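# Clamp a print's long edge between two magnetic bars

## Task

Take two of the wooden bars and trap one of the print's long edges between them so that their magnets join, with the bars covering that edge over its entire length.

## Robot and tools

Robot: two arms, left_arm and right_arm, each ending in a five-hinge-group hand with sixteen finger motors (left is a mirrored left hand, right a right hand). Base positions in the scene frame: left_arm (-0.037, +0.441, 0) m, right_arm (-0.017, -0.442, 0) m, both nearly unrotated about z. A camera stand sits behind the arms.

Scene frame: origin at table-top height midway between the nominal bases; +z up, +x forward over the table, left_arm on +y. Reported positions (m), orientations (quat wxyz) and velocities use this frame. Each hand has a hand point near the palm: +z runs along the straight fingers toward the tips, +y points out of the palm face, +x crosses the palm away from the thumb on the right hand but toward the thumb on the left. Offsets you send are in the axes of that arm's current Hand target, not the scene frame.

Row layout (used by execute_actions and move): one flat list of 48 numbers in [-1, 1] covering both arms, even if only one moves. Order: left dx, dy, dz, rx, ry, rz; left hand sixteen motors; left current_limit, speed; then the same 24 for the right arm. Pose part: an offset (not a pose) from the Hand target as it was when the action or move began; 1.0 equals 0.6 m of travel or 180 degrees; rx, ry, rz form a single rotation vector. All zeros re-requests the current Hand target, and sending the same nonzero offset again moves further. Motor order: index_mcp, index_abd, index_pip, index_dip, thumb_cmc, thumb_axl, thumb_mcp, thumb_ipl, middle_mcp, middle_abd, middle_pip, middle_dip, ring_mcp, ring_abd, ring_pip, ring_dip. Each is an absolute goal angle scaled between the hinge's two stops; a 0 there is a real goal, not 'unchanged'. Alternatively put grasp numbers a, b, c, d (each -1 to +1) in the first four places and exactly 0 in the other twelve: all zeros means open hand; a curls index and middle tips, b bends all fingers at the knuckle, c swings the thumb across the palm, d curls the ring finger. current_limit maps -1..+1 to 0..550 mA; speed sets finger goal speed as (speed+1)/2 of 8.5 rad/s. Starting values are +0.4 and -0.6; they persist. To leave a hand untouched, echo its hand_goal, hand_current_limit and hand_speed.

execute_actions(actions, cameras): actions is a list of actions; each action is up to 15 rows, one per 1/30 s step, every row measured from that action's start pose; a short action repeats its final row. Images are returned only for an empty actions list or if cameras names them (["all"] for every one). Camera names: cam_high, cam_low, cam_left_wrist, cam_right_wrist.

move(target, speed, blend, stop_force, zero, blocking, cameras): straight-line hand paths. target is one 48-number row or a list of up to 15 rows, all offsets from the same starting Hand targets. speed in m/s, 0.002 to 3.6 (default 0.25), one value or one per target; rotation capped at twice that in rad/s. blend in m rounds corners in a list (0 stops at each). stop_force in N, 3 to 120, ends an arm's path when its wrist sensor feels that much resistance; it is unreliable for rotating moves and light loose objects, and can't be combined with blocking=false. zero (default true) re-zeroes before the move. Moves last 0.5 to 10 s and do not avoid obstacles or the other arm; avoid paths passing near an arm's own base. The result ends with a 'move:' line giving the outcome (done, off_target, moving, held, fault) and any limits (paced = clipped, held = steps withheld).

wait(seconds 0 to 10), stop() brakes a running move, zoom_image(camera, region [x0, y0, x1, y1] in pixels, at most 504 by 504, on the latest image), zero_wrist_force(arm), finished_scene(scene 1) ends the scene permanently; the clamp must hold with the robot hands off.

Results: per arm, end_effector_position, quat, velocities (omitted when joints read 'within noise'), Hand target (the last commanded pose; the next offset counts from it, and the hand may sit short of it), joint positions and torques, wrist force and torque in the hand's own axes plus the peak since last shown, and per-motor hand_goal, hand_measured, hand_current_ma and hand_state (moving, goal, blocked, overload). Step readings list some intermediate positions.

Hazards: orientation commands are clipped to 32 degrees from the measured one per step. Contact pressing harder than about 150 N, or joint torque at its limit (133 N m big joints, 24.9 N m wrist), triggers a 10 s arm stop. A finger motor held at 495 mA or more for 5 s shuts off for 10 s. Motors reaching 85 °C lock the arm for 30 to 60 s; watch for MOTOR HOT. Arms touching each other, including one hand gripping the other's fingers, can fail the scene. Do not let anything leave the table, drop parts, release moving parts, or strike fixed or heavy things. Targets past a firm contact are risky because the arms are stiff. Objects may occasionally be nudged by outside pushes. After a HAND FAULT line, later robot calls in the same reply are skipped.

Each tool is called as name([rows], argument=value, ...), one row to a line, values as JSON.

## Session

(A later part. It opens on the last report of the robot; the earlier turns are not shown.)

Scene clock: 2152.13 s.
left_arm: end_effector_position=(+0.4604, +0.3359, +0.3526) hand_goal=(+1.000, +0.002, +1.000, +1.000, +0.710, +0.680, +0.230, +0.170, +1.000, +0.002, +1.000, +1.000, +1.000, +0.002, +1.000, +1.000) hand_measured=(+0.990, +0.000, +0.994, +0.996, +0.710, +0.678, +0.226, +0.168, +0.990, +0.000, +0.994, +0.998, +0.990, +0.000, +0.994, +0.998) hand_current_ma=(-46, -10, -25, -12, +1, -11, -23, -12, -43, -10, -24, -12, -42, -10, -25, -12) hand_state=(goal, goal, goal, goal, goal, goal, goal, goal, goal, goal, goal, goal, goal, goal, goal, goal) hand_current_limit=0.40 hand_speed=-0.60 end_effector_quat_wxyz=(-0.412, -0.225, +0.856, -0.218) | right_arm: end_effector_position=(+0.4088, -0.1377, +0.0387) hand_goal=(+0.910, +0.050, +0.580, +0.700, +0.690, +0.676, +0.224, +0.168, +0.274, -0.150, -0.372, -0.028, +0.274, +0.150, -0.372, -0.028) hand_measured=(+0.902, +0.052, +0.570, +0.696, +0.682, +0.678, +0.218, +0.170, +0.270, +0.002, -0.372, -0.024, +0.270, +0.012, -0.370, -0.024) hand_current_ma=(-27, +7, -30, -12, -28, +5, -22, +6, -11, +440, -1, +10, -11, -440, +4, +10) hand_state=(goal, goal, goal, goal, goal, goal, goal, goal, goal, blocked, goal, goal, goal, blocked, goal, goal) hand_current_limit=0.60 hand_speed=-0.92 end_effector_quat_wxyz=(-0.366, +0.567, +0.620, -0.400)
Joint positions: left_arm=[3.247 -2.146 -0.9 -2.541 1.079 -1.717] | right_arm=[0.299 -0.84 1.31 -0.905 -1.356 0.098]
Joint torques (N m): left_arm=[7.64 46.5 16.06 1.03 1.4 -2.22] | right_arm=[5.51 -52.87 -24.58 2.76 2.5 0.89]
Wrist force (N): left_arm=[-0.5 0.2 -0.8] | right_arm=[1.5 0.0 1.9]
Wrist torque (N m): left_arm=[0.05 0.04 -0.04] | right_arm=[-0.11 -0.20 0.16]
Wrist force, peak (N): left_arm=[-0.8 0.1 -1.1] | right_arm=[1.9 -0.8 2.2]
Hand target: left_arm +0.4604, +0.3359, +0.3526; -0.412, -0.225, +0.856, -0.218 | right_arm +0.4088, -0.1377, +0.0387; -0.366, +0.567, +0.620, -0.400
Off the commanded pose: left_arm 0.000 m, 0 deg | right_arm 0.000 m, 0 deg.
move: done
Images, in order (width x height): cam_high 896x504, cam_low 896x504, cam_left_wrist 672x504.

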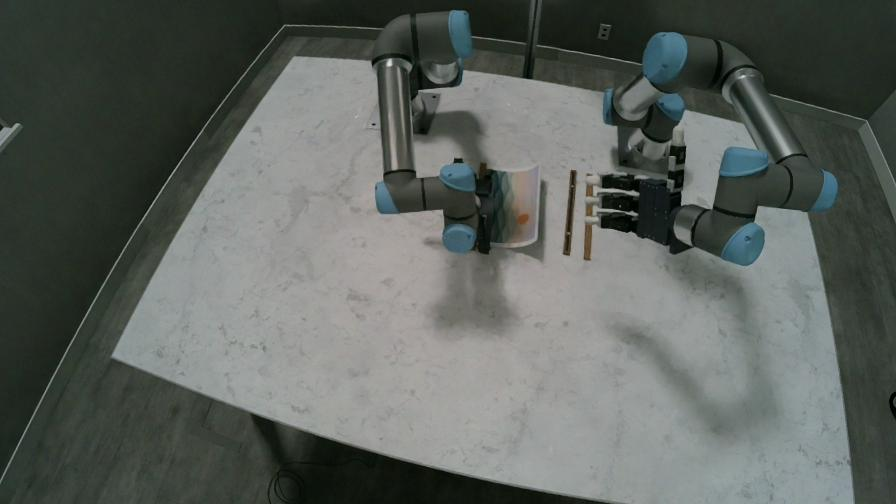

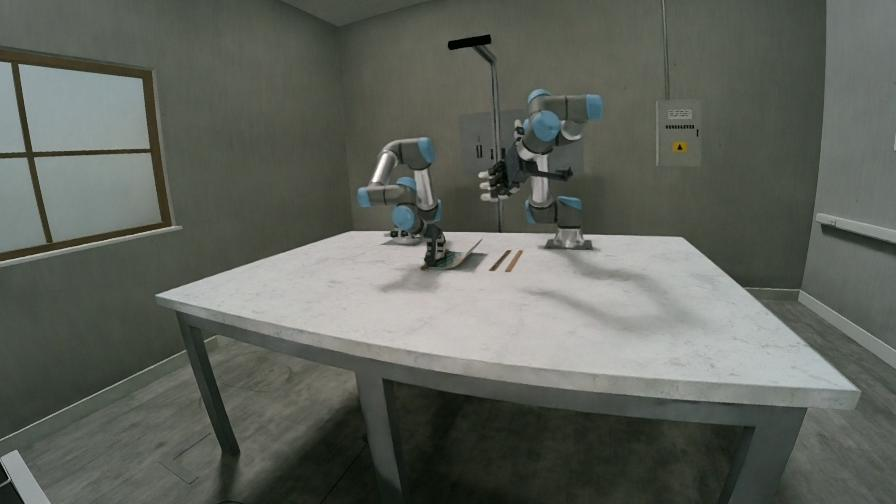

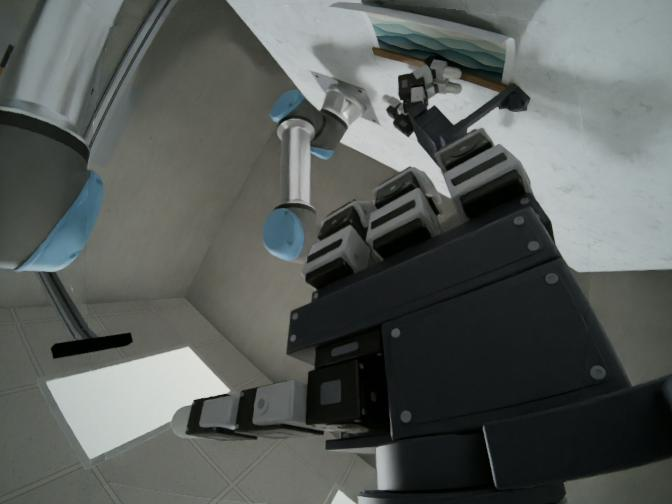

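move(target=[0,0,0,0,0,0,1,0.001,1,1,0.71,0.68,0.23,0.17,1,0.001,1,1,1,0.001,1,1,0.4,-0.6,0,0.00456,0.00205,0,0,0,0.91,0.05,0.58,0.70,0.69,0.6766,0.2247,0.1676,0.274,-0.15,-0.3723,-0.029,0.274,0.15,-0.3723,-0.029,0.6,-0.92], speed=0.005, stop_force=4, cameras=["cam_high","cam_low","cam_left_wrist"])

zoom_image(camera="cam_low", region=[418, 258, 438, 274])

zoom_image(camera="cam_left_wrist", region=[355, 30, 525, 110])

zoom_image(camera="cam_high", region=[472, 155, 496, 180])

Scene clock: 2161.67 s.
left_arm: end_effector_position=(+0.4604, +0.3359, +0.3526) hand_goal=(+1.000, +0.002, +1.000, +1.000, +0.710, +0.680, +0.230, +0.170, +1.000, +0.002, +1.000, +1.000, +1.000, +0.002, +1.000, +1.000) hand_measured=(+0.990, +0.000, +0.994, +0.996, +0.710, +0.678, +0.226, +0.168, +0.990, +0.000, +0.994, +0.998, +0.990, +0.000, +0.994, +0.998) hand_current_ma=(-46, -10, -25, -12, +1, -11, -23, -12, -43, -10, -24, -12, -42, -10, -25, -12) hand_state=(goal, goal, goal, goal, goal, goal, goal, goal, goal, goal, goal, goal, goal, goal, goal, goal) hand_current_limit=0.40 hand_speed=-0.60 end_effector_quat_wxyz=(-0.412, -0.225, +0.856, -0.218) | right_arm: end_effector_position=(+0.4088, -0.1377, +0.0374) hand_goal=(+0.910, +0.050, +0.580, +0.700, +0.690, +0.676, +0.224, +0.168, +0.274, -0.150, -0.372, -0.028, +0.274, +0.150, -0.372, -0.028) hand_measured=(+0.902, +0.052, +0.570, +0.696, +0.682, +0.678, +0.218, +0.170, +0.270, +0.002, -0.372, -0.024, +0.270, +0.014, -0.370, -0.024) hand_current_ma=(-27, +7, -30, -12, -28, +5, -22, +6, -11, +440, -1, +10, -10, -440, +3, +10) hand_state=(goal, goal, goal, goal, goal, goal, goal, goal, goal, blocked, goal, goal, goal, blocked, goal, goal) hand_current_limit=0.60 hand_speed=-0.92 end_effector_quat_wxyz=(-0.366, +0.567, +0.620, -0.400)
Joint positions: left_arm=[3.247 -2.146 -0.9 -2.541 1.079 -1.717] | right_arm=[0.299 -0.838 1.311 -0.908 -1.356 0.098]
Joint torques (N m): left_arm=[7 46.63 16.11 0.94 1.43 -2.18] | right_arm=[5.96 -53.96 -23.75 3.05 2.57 0.88]
Wrist force (N): left_arm=[-0.2 -0.1 -0.7] | right_arm=[1.5 -1.0 2.0]
Wrist torque (N m): left_arm=[0.02 0.02 -0.01] | right_arm=[-0.13 -0.21 0.11]
Wrist force, peak (N): left_arm=[-0.5 0.4 -1.2] | right_arm=[0.3 -4.1 0.0]
Hand target: left_arm +0.4604, +0.3359, +0.3526; -0.412, -0.225, +0.856, -0.218 | right_arm +0.4088, -0.1377, +0.0374; -0.366, +0.567, +0.620, -0.400 (not the last commanded pose)
Off the commanded pose: left_arm 0.000 m, 0 deg | right_arm 0.002 m, 0 deg.
move: contact (right_arm)
Images, in order (width x height): cam_high 896x504, cam_low 896x504, cam_left_wrist 672x504.

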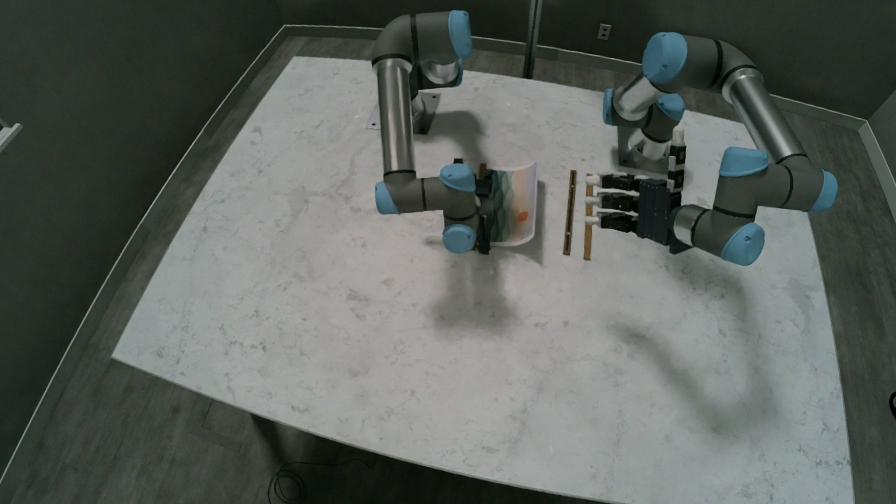

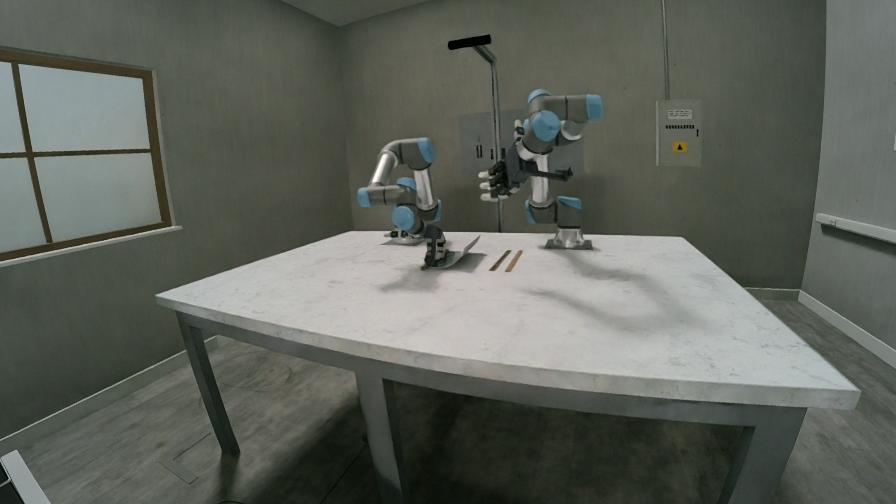

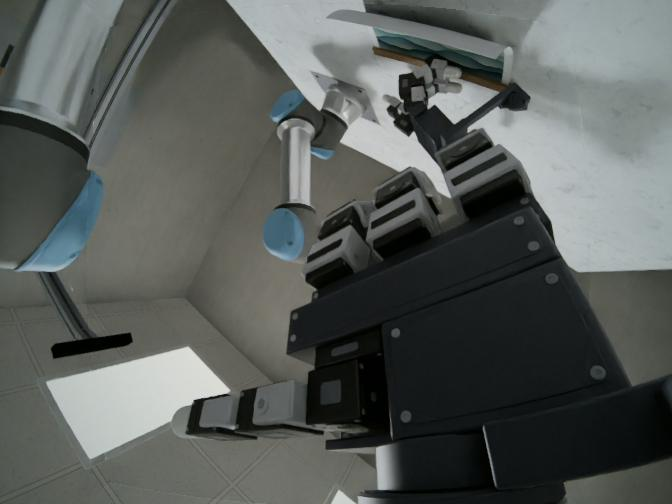

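Scaled by 25.200 from the camera's 896x504 image, which has a finer 1280x720 frame.

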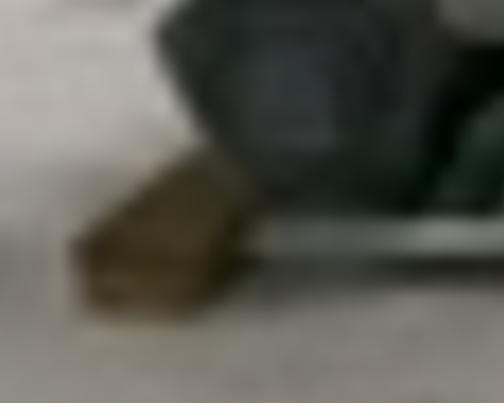

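Scaled by 2.965 from the camera's 672x504 image, which has a finer 960x720 frame.

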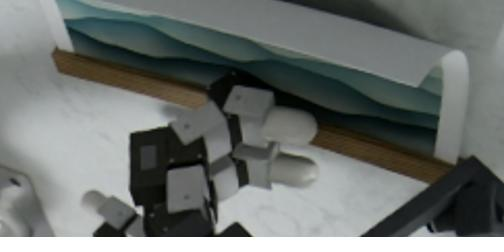

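Scaled by 20.160 from the camera's 896x504 image, which has a finer 1280x720 frame.

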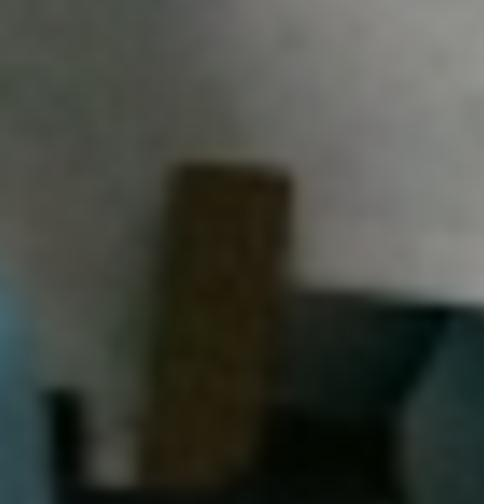

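execute_actions([
  [[0,0,0,0,0,0,1,0.001,1,1,0.71,0.68,0.23,0.17,1,0.001,1,1,1,0.001,1,1,0.4,-0.6,0,0,0,0,0,0,0.91,0.05,0.58,0.70,0.69,0.6766,0.2247,0.1676,0.274,0.12,-0.3723,-0.029,0.274,-0.12,-0.3723,-0.029,0.2,-0.97]],
  [[0,0,0,0,0,0,1,0.001,1,1,0.71,0.68,0.23,0.17,1,0.001,1,1,1,0.001,1,1,0.4,-0.6,0,0,0,0,0,0,0.91,0.05,0.58,0.70,0.69,0.6766,0.2247,0.1676,0.274,0.12,-0.3723,-0.029,0.274,-0.12,-0.3723,-0.029,0.2,-0.97]],
], cameras=["all"])

zoom_image(camera="cam_low", region=[418, 235, 488, 275])

zoom_image(camera="cam_left_wrist", region=[340, 0, 540, 120])

Scene clock: 2175.00 s.
left_arm: end_effector_position=(+0.4604, +0.3359, +0.3526) hand_goal=(+1.000, +0.002, +1.000, +1.000, +0.710, +0.680, +0.230, +0.170, +1.000, +0.002, +1.000, +1.000, +1.000, +0.002, +1.000, +1.000) hand_measured=(+0.990, +0.000, +0.994, +0.996, +0.710, +0.678, +0.226, +0.168, +0.990, +0.000, +0.994, +0.998, +0.990, +0.000, +0.994, +0.998) hand_current_ma=(-46, -10, -25, -12, +1, -11, -23, -12, -43, -10, -24, -12, -42, -10, -25, -12) hand_state=(goal, goal, goal, goal, goal, goal, goal, goal, goal, goal, goal, goal, goal, goal, goal, goal) hand_current_limit=0.40 hand_speed=-0.60 end_effector_quat_wxyz=(-0.412, -0.225, +0.856, -0.218) | right_arm: end_effector_position=(+0.4088, -0.1377, +0.0374) hand_goal=(+0.910, +0.050, +0.580, +0.700, +0.690, +0.676, +0.224, +0.168, +0.274, +0.120, -0.372, -0.028, +0.274, -0.120, -0.372, -0.028) hand_measured=(+0.902, +0.052, +0.570, +0.696, +0.682, +0.678, +0.218, +0.170, +0.270, +0.116, -0.372, -0.024, +0.270, -0.116, -0.370, -0.024) hand_current_ma=(-27, +7, -30, -12, -28, +5, -22, +6, -11, -12, -1, +10, -10, +9, +3, +10) hand_state=(goal, goal, goal, goal, goal, goal, goal, goal, goal, goal, goal, goal, goal, goal, goal, goal) hand_current_limit=0.20 hand_speed=-0.97 end_effector_quat_wxyz=(-0.366, +0.567, +0.620, -0.400)
Joint positions: left_arm=[3.247 -2.146 -0.9 -2.541 1.079 -1.717] | right_arm=[0.299 -0.838 1.311 -0.908 -1.356 0.098]
Joint torques (N m): left_arm=[7.48 47.37 16.18 0.93 1.49 -2.31] | right_arm=[5.29 -53.66 -24.22 3.11 2.5 0.87]
Wrist force (N): left_arm=[0.0 0.3 -0.6] | right_arm=[1.6 -0.9 1.7]
Wrist torque (N m): left_arm=[0.05 -0.01 0.00] | right_arm=[-0.11 -0.19 0.11]
Wrist force, peak (N): left_arm=[-0.4 0.1 -1.3] | right_arm=[1.3 -1.0 2.5]
Hand target: left_arm +0.4604, +0.3359, +0.3526; -0.412, -0.225, +0.856, -0.218 | right_arm +0.4088, -0.1377, +0.0374; -0.366, +0.567, +0.620, -0.400
Off the commanded pose: left_arm 0.000 m, 0 deg | right_arm 0.000 m, 0 deg.
Step readings (end_effector_position of left_arm | right_arm):
0: (+0.4604, +0.3359, +0.3526) | (+0.4088, -0.1377, +0.0374)
1: (+0.4604, +0.3359, +0.3526) | (+0.4088, -0.1377, +0.0374)
2: (+0.4604, +0.3359, +0.3526) | (+0.4088, -0.1377, +0.0374)
4: (+0.4604, +0.3359, +0.3526) | (+0.4088, -0.1377, +0.0374)
8: (+0.4604, +0.3359, +0.3526) | (+0.4088, -0.1377, +0.0374)
15: (+0.4604, +0.3359, +0.3526) | (+0.4088, -0.1377, +0.0374)
16: (+0.4604, +0.3359, +0.3526) | (+0.4088, -0.1377, +0.0374)
17: (+0.4604, +0.3359, +0.3526) | (+0.4088, -0.1377, +0.0374)
19: (+0.4604, +0.3359, +0.3526) | (+0.4088, -0.1377, +0.0374)
23: (+0.4604, +0.3359, +0.3526) | (+0.4088, -0.1377, +0.0374)
30: (+0.4604, +0.3359, +0.3526) | (+0.4088, -0.1377, +0.0374)

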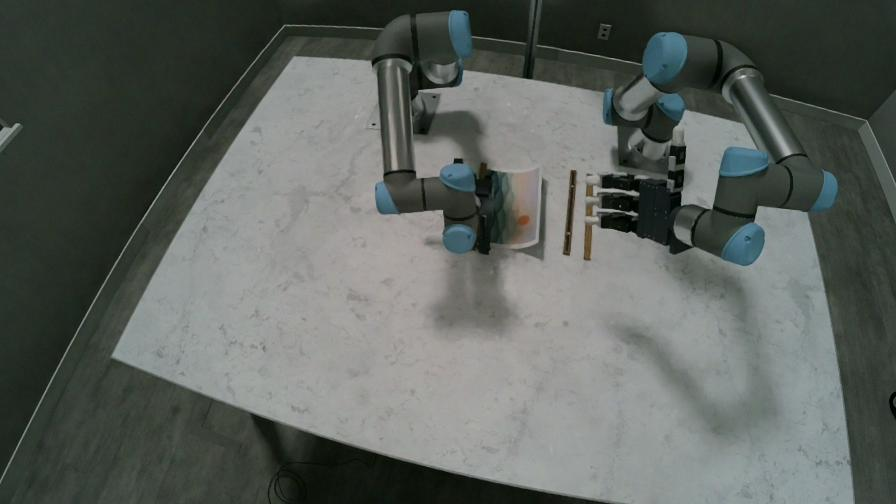

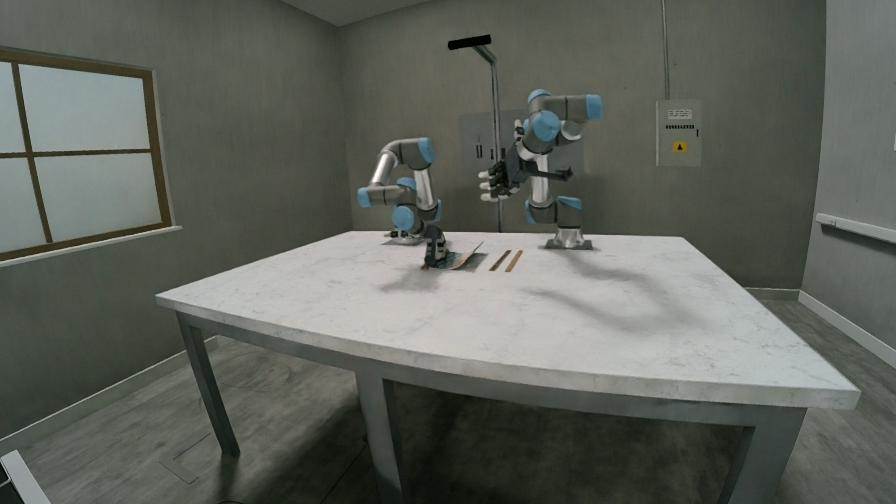

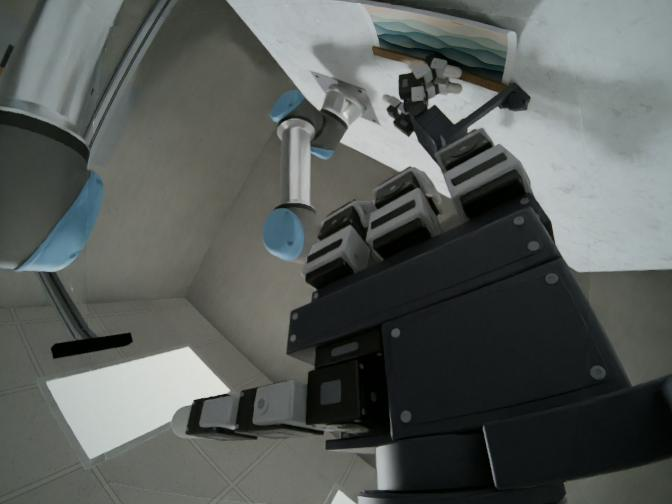

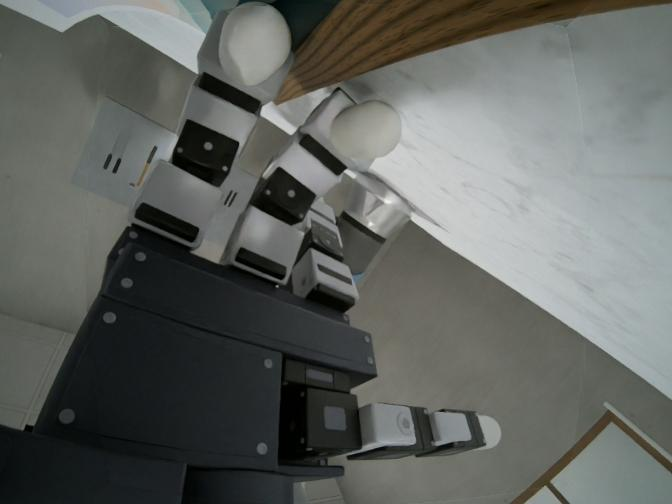

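Scaled by 7.200 from the camera's 896x504 image, which has a finer 1280x720 frame.

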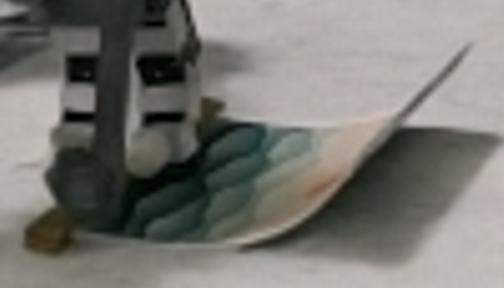

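Scaled by 2.520 from the camera's 672x504 image, which has a finer 960x720 frame.

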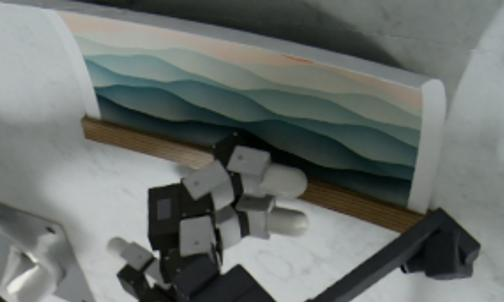

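move(target=[0,0,0,0,0,0,1,0.001,1,1,0.71,0.68,0.23,0.17,1,0.001,1,1,1,0.001,1,1,0.4,-0.6,0,-0.076,-0.03417,0,0,0,0.91,0.05,0.58,0.70,0.69,0.6766,0.2247,0.1676,0.274,0.12,-0.3723,-0.029,0.274,-0.12,-0.3723,-0.029,0.2,-0.97], speed=0.025, cameras=["all"])

zoom_image(camera="cam_low", region=[418, 235, 488, 275])

zoom_image(camera="cam_left_wrist", region=[340, 0, 540, 120])

zoom_image(camera="cam_high", region=[455, 140, 555, 260])

Scene clock: 2192.70 s.
left_arm: end_effector_position=(+0.4604, +0.3359, +0.3526) hand_goal=(+1.000, +0.002, +1.000, +1.000, +0.710, +0.680, +0.230, +0.170, +1.000, +0.002, +1.000, +1.000, +1.000, +0.002, +1.000, +1.000) hand_measured=(+0.990, +0.000, +0.994, +0.996, +0.710, +0.678, +0.226, +0.168, +0.990, +0.000, +0.994, +0.998, +0.990, +0.000, +0.994, +0.998) hand_current_ma=(-46, -10, -25, -12, +1, -11, -23, -12, -43, -10, -24, -12, -42, -10, -25, -12) hand_state=(goal, goal, goal, goal, goal, goal, goal, goal, goal, goal, goal, goal, goal, goal, goal, goal) hand_current_limit=0.40 hand_speed=-0.60 end_effector_quat_wxyz=(-0.412, -0.225, +0.856, -0.218) | right_arm: end_effector_position=(+0.4087, -0.1377, +0.0876) hand_goal=(+0.910, +0.050, +0.580, +0.700, +0.690, +0.676, +0.224, +0.168, +0.274, +0.120, -0.372, -0.028, +0.274, -0.120, -0.372, -0.028) hand_measured=(+0.902, +0.052, +0.570, +0.696, +0.682, +0.678, +0.218, +0.170, +0.270, +0.116, -0.372, -0.024, +0.270, -0.116, -0.370, -0.024) hand_current_ma=(-27, +7, -30, -12, -28, +5, -22, +6, -11, -12, -1, +10, -10, +9, +3, +10) hand_state=(goal, goal, goal, goal, goal, goal, goal, goal, goal, goal, goal, goal, goal, goal, goal, goal) hand_current_limit=0.20 hand_speed=-0.97 end_effector_quat_wxyz=(-0.366, +0.567, +0.620, -0.400)
Joint positions: left_arm=[3.247 -2.146 -0.9 -2.541 1.079 -1.717] | right_arm=[0.299 -0.889 1.261 -0.807 -1.356 0.098]
Joint torques (N m): left_arm=[7.48 48.04 16.78 1.03 1.57 -2.3] | right_arm=[-2.53 -40.45 -12.01 -0.89 0.79 0.44]
Wrist force (N): left_arm=[-0.2 0.1 -0.6] | right_arm=[1.4 -0.7 1.7]
Wrist torque (N m): left_arm=[0.03 0.01 -0.02] | right_arm=[-0.10 -0.15 0.09]
Wrist force, peak (N): left_arm=[-0.5 -0.3 -1.4] | right_arm=[1.8 -0.8 2.1]
Hand target: left_arm +0.4604, +0.3359, +0.3526; -0.412, -0.225, +0.856, -0.218 | right_arm +0.4087, -0.1378, +0.0874; -0.366, +0.567, +0.620, -0.400
Off the commanded pose: left_arm 0.000 m, 0 deg | right_arm 0.000 m, 0 deg.
move: done

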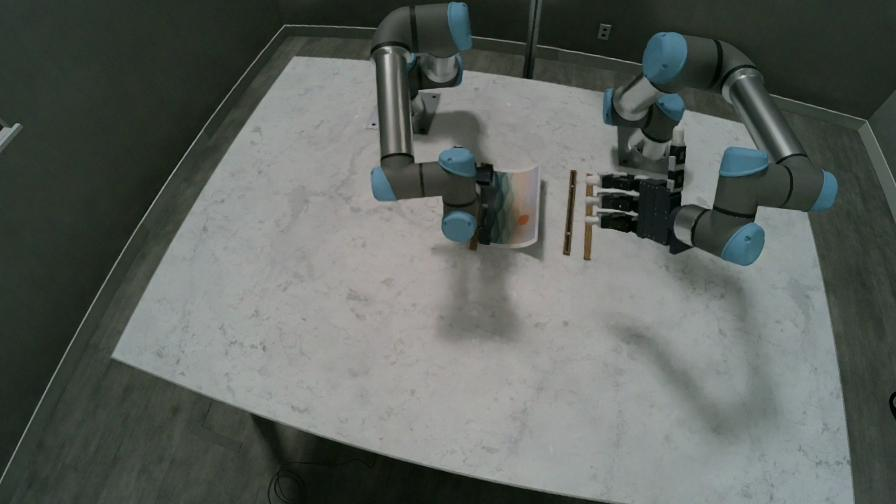

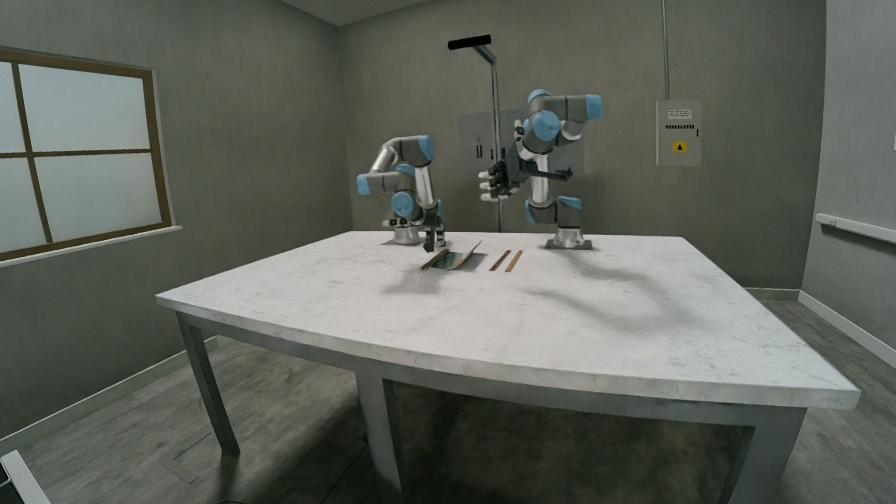

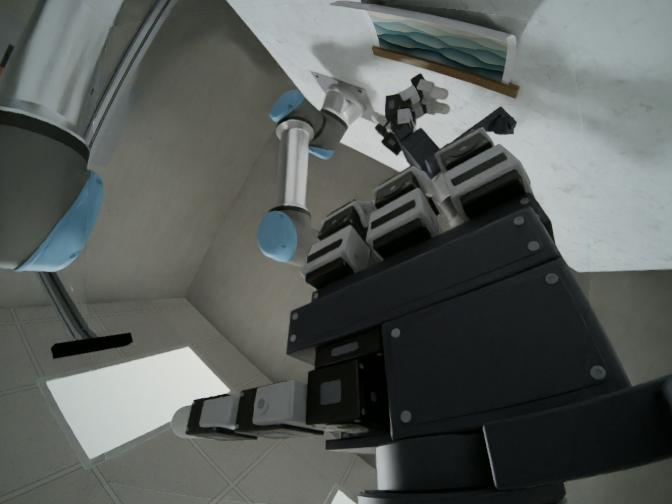

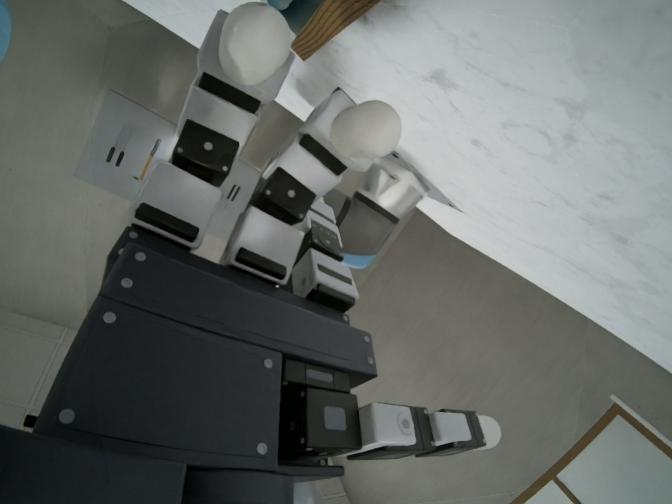

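Scaled by 7.200 from the camera's 896x504 image, which has a finer 1280x720 frame.

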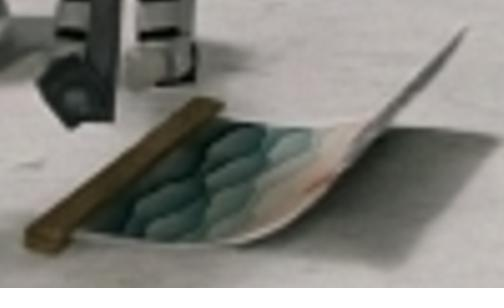

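Scaled by 2.520 from the camera's 672x504 image, which has a finer 960x720 frame.

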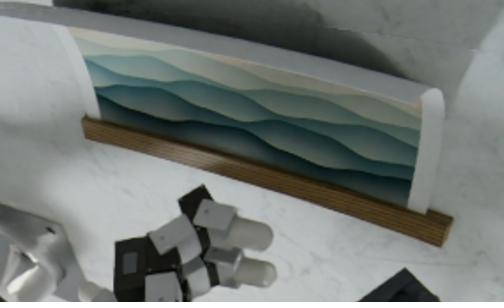

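Scaled by 4.200 from the camera's 896x504 image, which has a finer 1280x720 frame.

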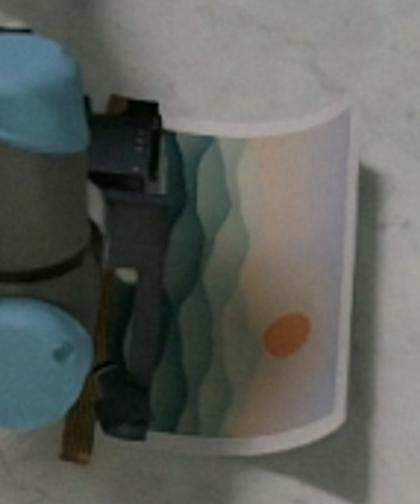

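zoom_image(camera="cam_low", region=[418, 245, 453, 273])

zoom_image(camera="cam_left_wrist", region=[480, 70, 530, 105])

zoom_image(camera="cam_left_wrist", region=[362, 35, 412, 70])

Scaled by 14.400 from the camera's 896x504 image, which has a finer 1280x720 frame.

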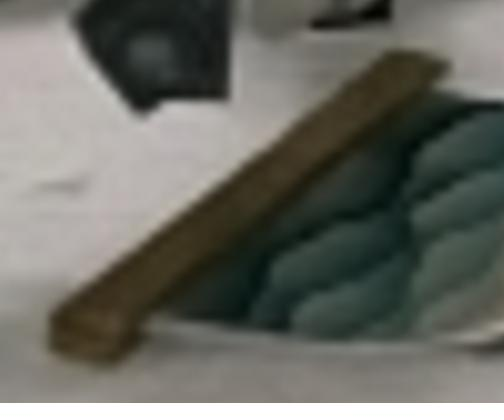

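Scaled by 10.080 from the camera's 672x504 image, which has a finer 960x720 frame.

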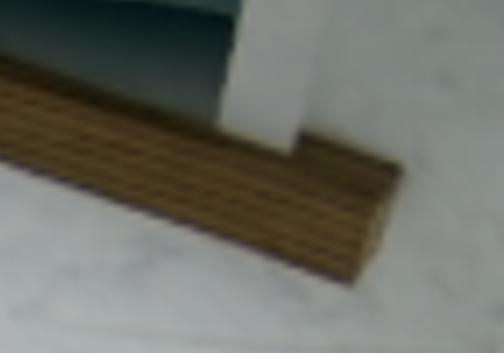

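Scaled by 10.080 from the camera's 672x504 image, which has a finer 960x720 frame.

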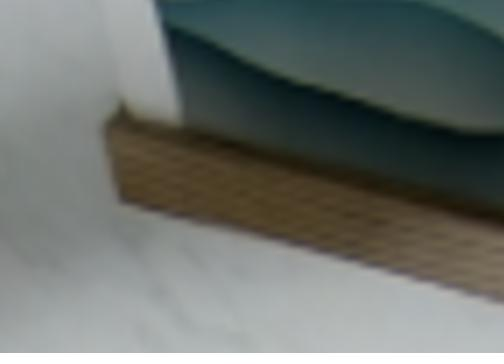

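move([
  [0,0,0,0,0,0,1,0.001,1,1,0.71,0.68,0.23,0.17,1,0.001,1,1,1,0.001,1,1,0.4,-0.6,0,-0.1064,-0.04783,0,0,0,0.91,0.05,0.58,0.70,0.69,0.6766,0.2247,0.1676,0.274,0.12,-0.3723,-0.029,0.274,-0.12,-0.3723,-0.029,0.2,-0.97],
  [0,0,0,0,0,0,1,0.001,1,1,0.71,0.68,0.23,0.17,1,0.001,1,1,1,0.001,1,1,0.4,-0.6,-0.25,-0.1064,-0.04783,0,0,0,0.91,0.05,0.58,0.70,0.69,0.6766,0.2247,0.1676,0.274,0.12,-0.3723,-0.029,0.274,-0.12,-0.3723,-0.029,0.2,-0.97],
], speed=0.12, blend=0.02, cameras=["all"])

zoom_image(camera="cam_high", region=[455, 140, 555, 260])

zoom_image(camera="cam_high", region=[465, 150, 505, 180])

zoom_image(camera="cam_high", region=[460, 225, 500, 255])

zoom_image(camera="cam_low", region=[418, 245, 453, 273])

zoom_image(camera="cam_left_wrist", region=[362, 35, 412, 70])

Scene clock: 2218.90 s.
left_arm: end_effector_position=(+0.4604, +0.3359, +0.3526) hand_goal=(+1.000, +0.002, +1.000, +1.000, +0.710, +0.680, +0.230, +0.170, +1.000, +0.002, +1.000, +1.000, +1.000, +0.002, +1.000, +1.000) hand_measured=(+0.990, +0.000, +0.994, +0.996, +0.710, +0.678, +0.226, +0.168, +0.990, +0.000, +0.994, +0.998, +0.990, +0.000, +0.994, +0.998) hand_current_ma=(-46, -10, -25, -12, +1, -11, -23, -12, -43, -10, -24, -12, -42, -10, -25, -12) hand_state=(goal, goal, goal, goal, goal, goal, goal, goal, goal, goal, goal, goal, goal, goal, goal, goal) hand_current_limit=0.40 hand_speed=-0.60 end_effector_quat_wxyz=(-0.412, -0.225, +0.856, -0.218) | right_arm: end_effector_position=(+0.4221, -0.2872, +0.1573) hand_goal=(+0.910, +0.050, +0.580, +0.700, +0.690, +0.676, +0.224, +0.168, +0.274, +0.120, -0.372, -0.028, +0.274, -0.120, -0.372, -0.028) hand_measured=(+0.902, +0.052, +0.572, +0.696, +0.682, +0.678, +0.218, +0.170, +0.270, +0.116, -0.372, -0.024, +0.270, -0.116, -0.370, -0.024) hand_current_ma=(-28, +7, -30, -12, -29, +5, -22, +6, -11, -10, -1, +10, -10, +8, +3, +10) hand_state=(goal, goal, goal, goal, goal, goal, goal, goal, goal, goal, goal, goal, goal, goal, goal, goal) hand_current_limit=0.20 hand_speed=-0.97 end_effector_quat_wxyz=(-0.366, +0.567, +0.620, -0.400)
Joint positions: left_arm=[3.247 -2.146 -0.9 -2.541 1.079 -1.717] | right_arm=[0.069 -1.056 1.346 -0.715 -1.565 0.002]
Joint torques (N m): left_arm=[6.96 50.13 15.74 1.13 1.57 -2.16] | right_arm=[0.36 -33.14 -25.94 2.71 2.2 1.77]
Wrist force (N): left_arm=[-0.2 0.2 -0.7] | right_arm=[1.5 -1.2 1.5]
Wrist torque (N m): left_arm=[0.06 0.02 -0.03] | right_arm=[-0.15 -0.15 0.10]
Wrist force, peak (N): left_arm=[-0.6 0.2 -1.3] | right_arm=[1.4 -1.1 2.3]
Hand target: left_arm +0.4604, +0.3359, +0.3526; -0.412, -0.225, +0.856, -0.218 | right_arm +0.4221, -0.2872, +0.1573; -0.366, +0.567, +0.620, -0.400
Off the commanded pose: left_arm 0.000 m, 0 deg | right_arm 0.000 m, 0 deg.
move: done

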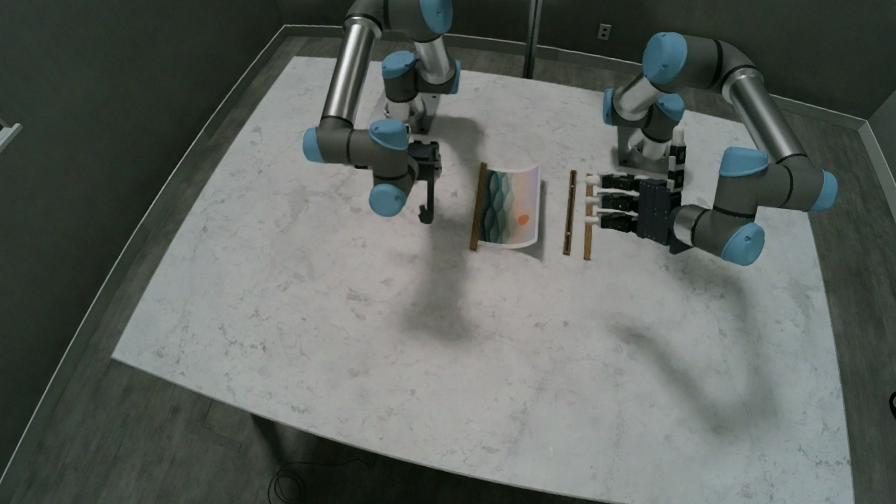

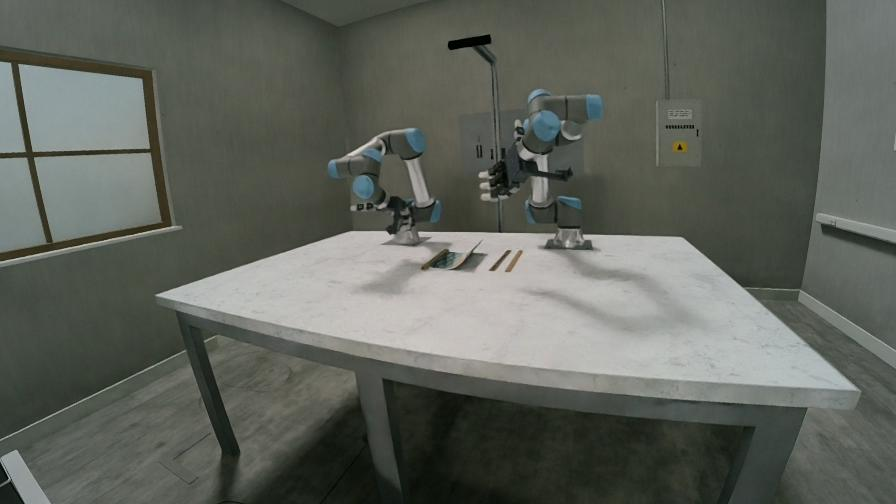

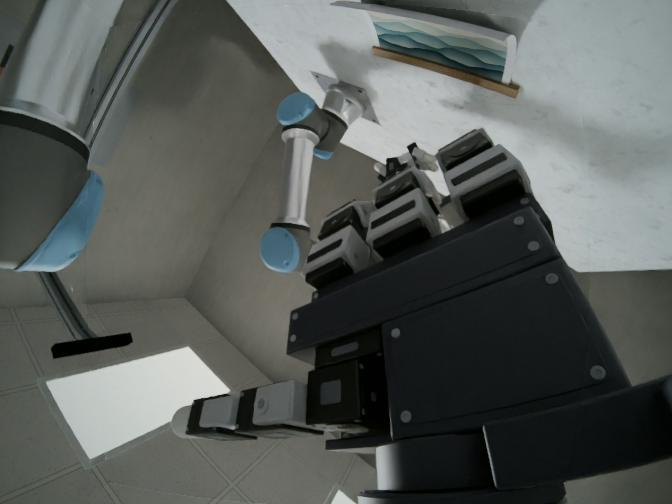

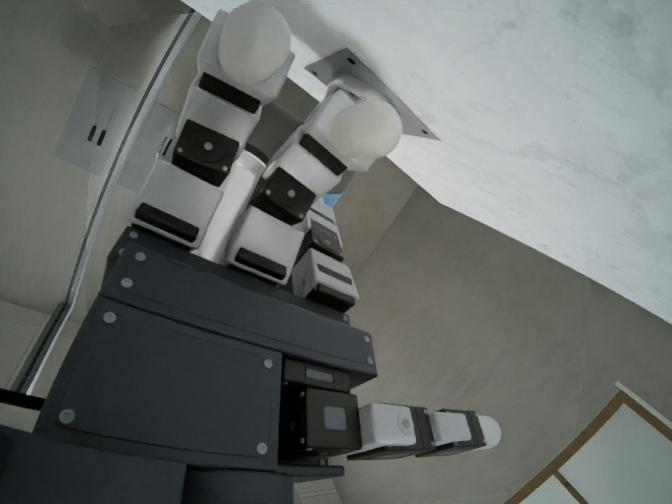

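Scaled by 4.200 from the camera's 896x504 image, which has a finer 1280x720 frame.

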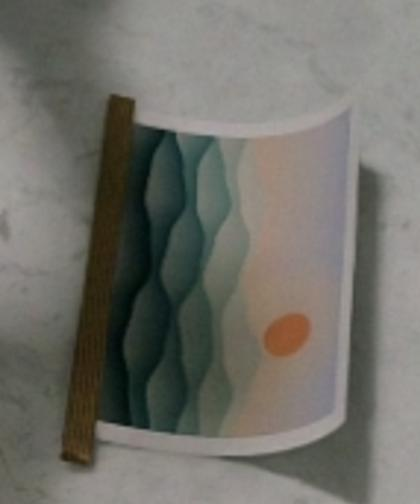

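Scaled by 12.600 from the camera's 896x504 image, which has a finer 1280x720 frame.

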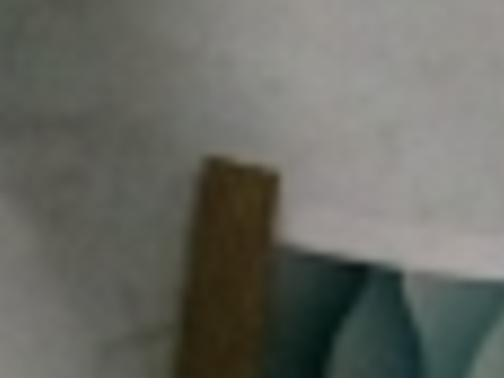

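Scaled by 12.600 from the camera's 896x504 image, which has a finer 1280x720 frame.

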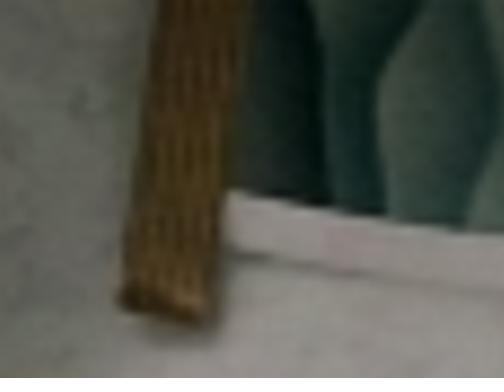

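Scaled by 14.400 from the camera's 896x504 image, which has a finer 1280x720 frame.

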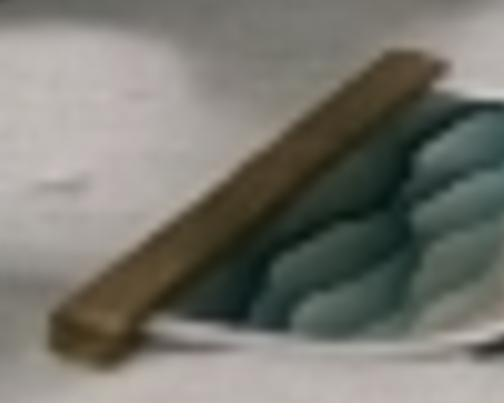

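Scaled by 10.080 from the camera's 672x504 image, which has a finer 960x720 frame.

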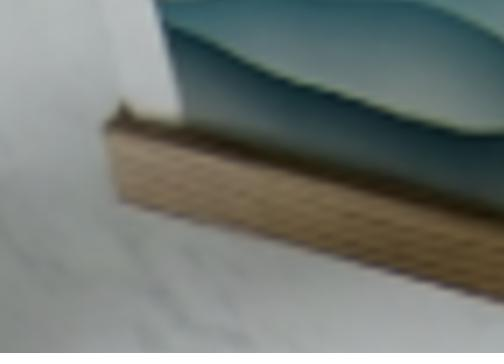

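finished_scene()

The scene is finished: the task was done.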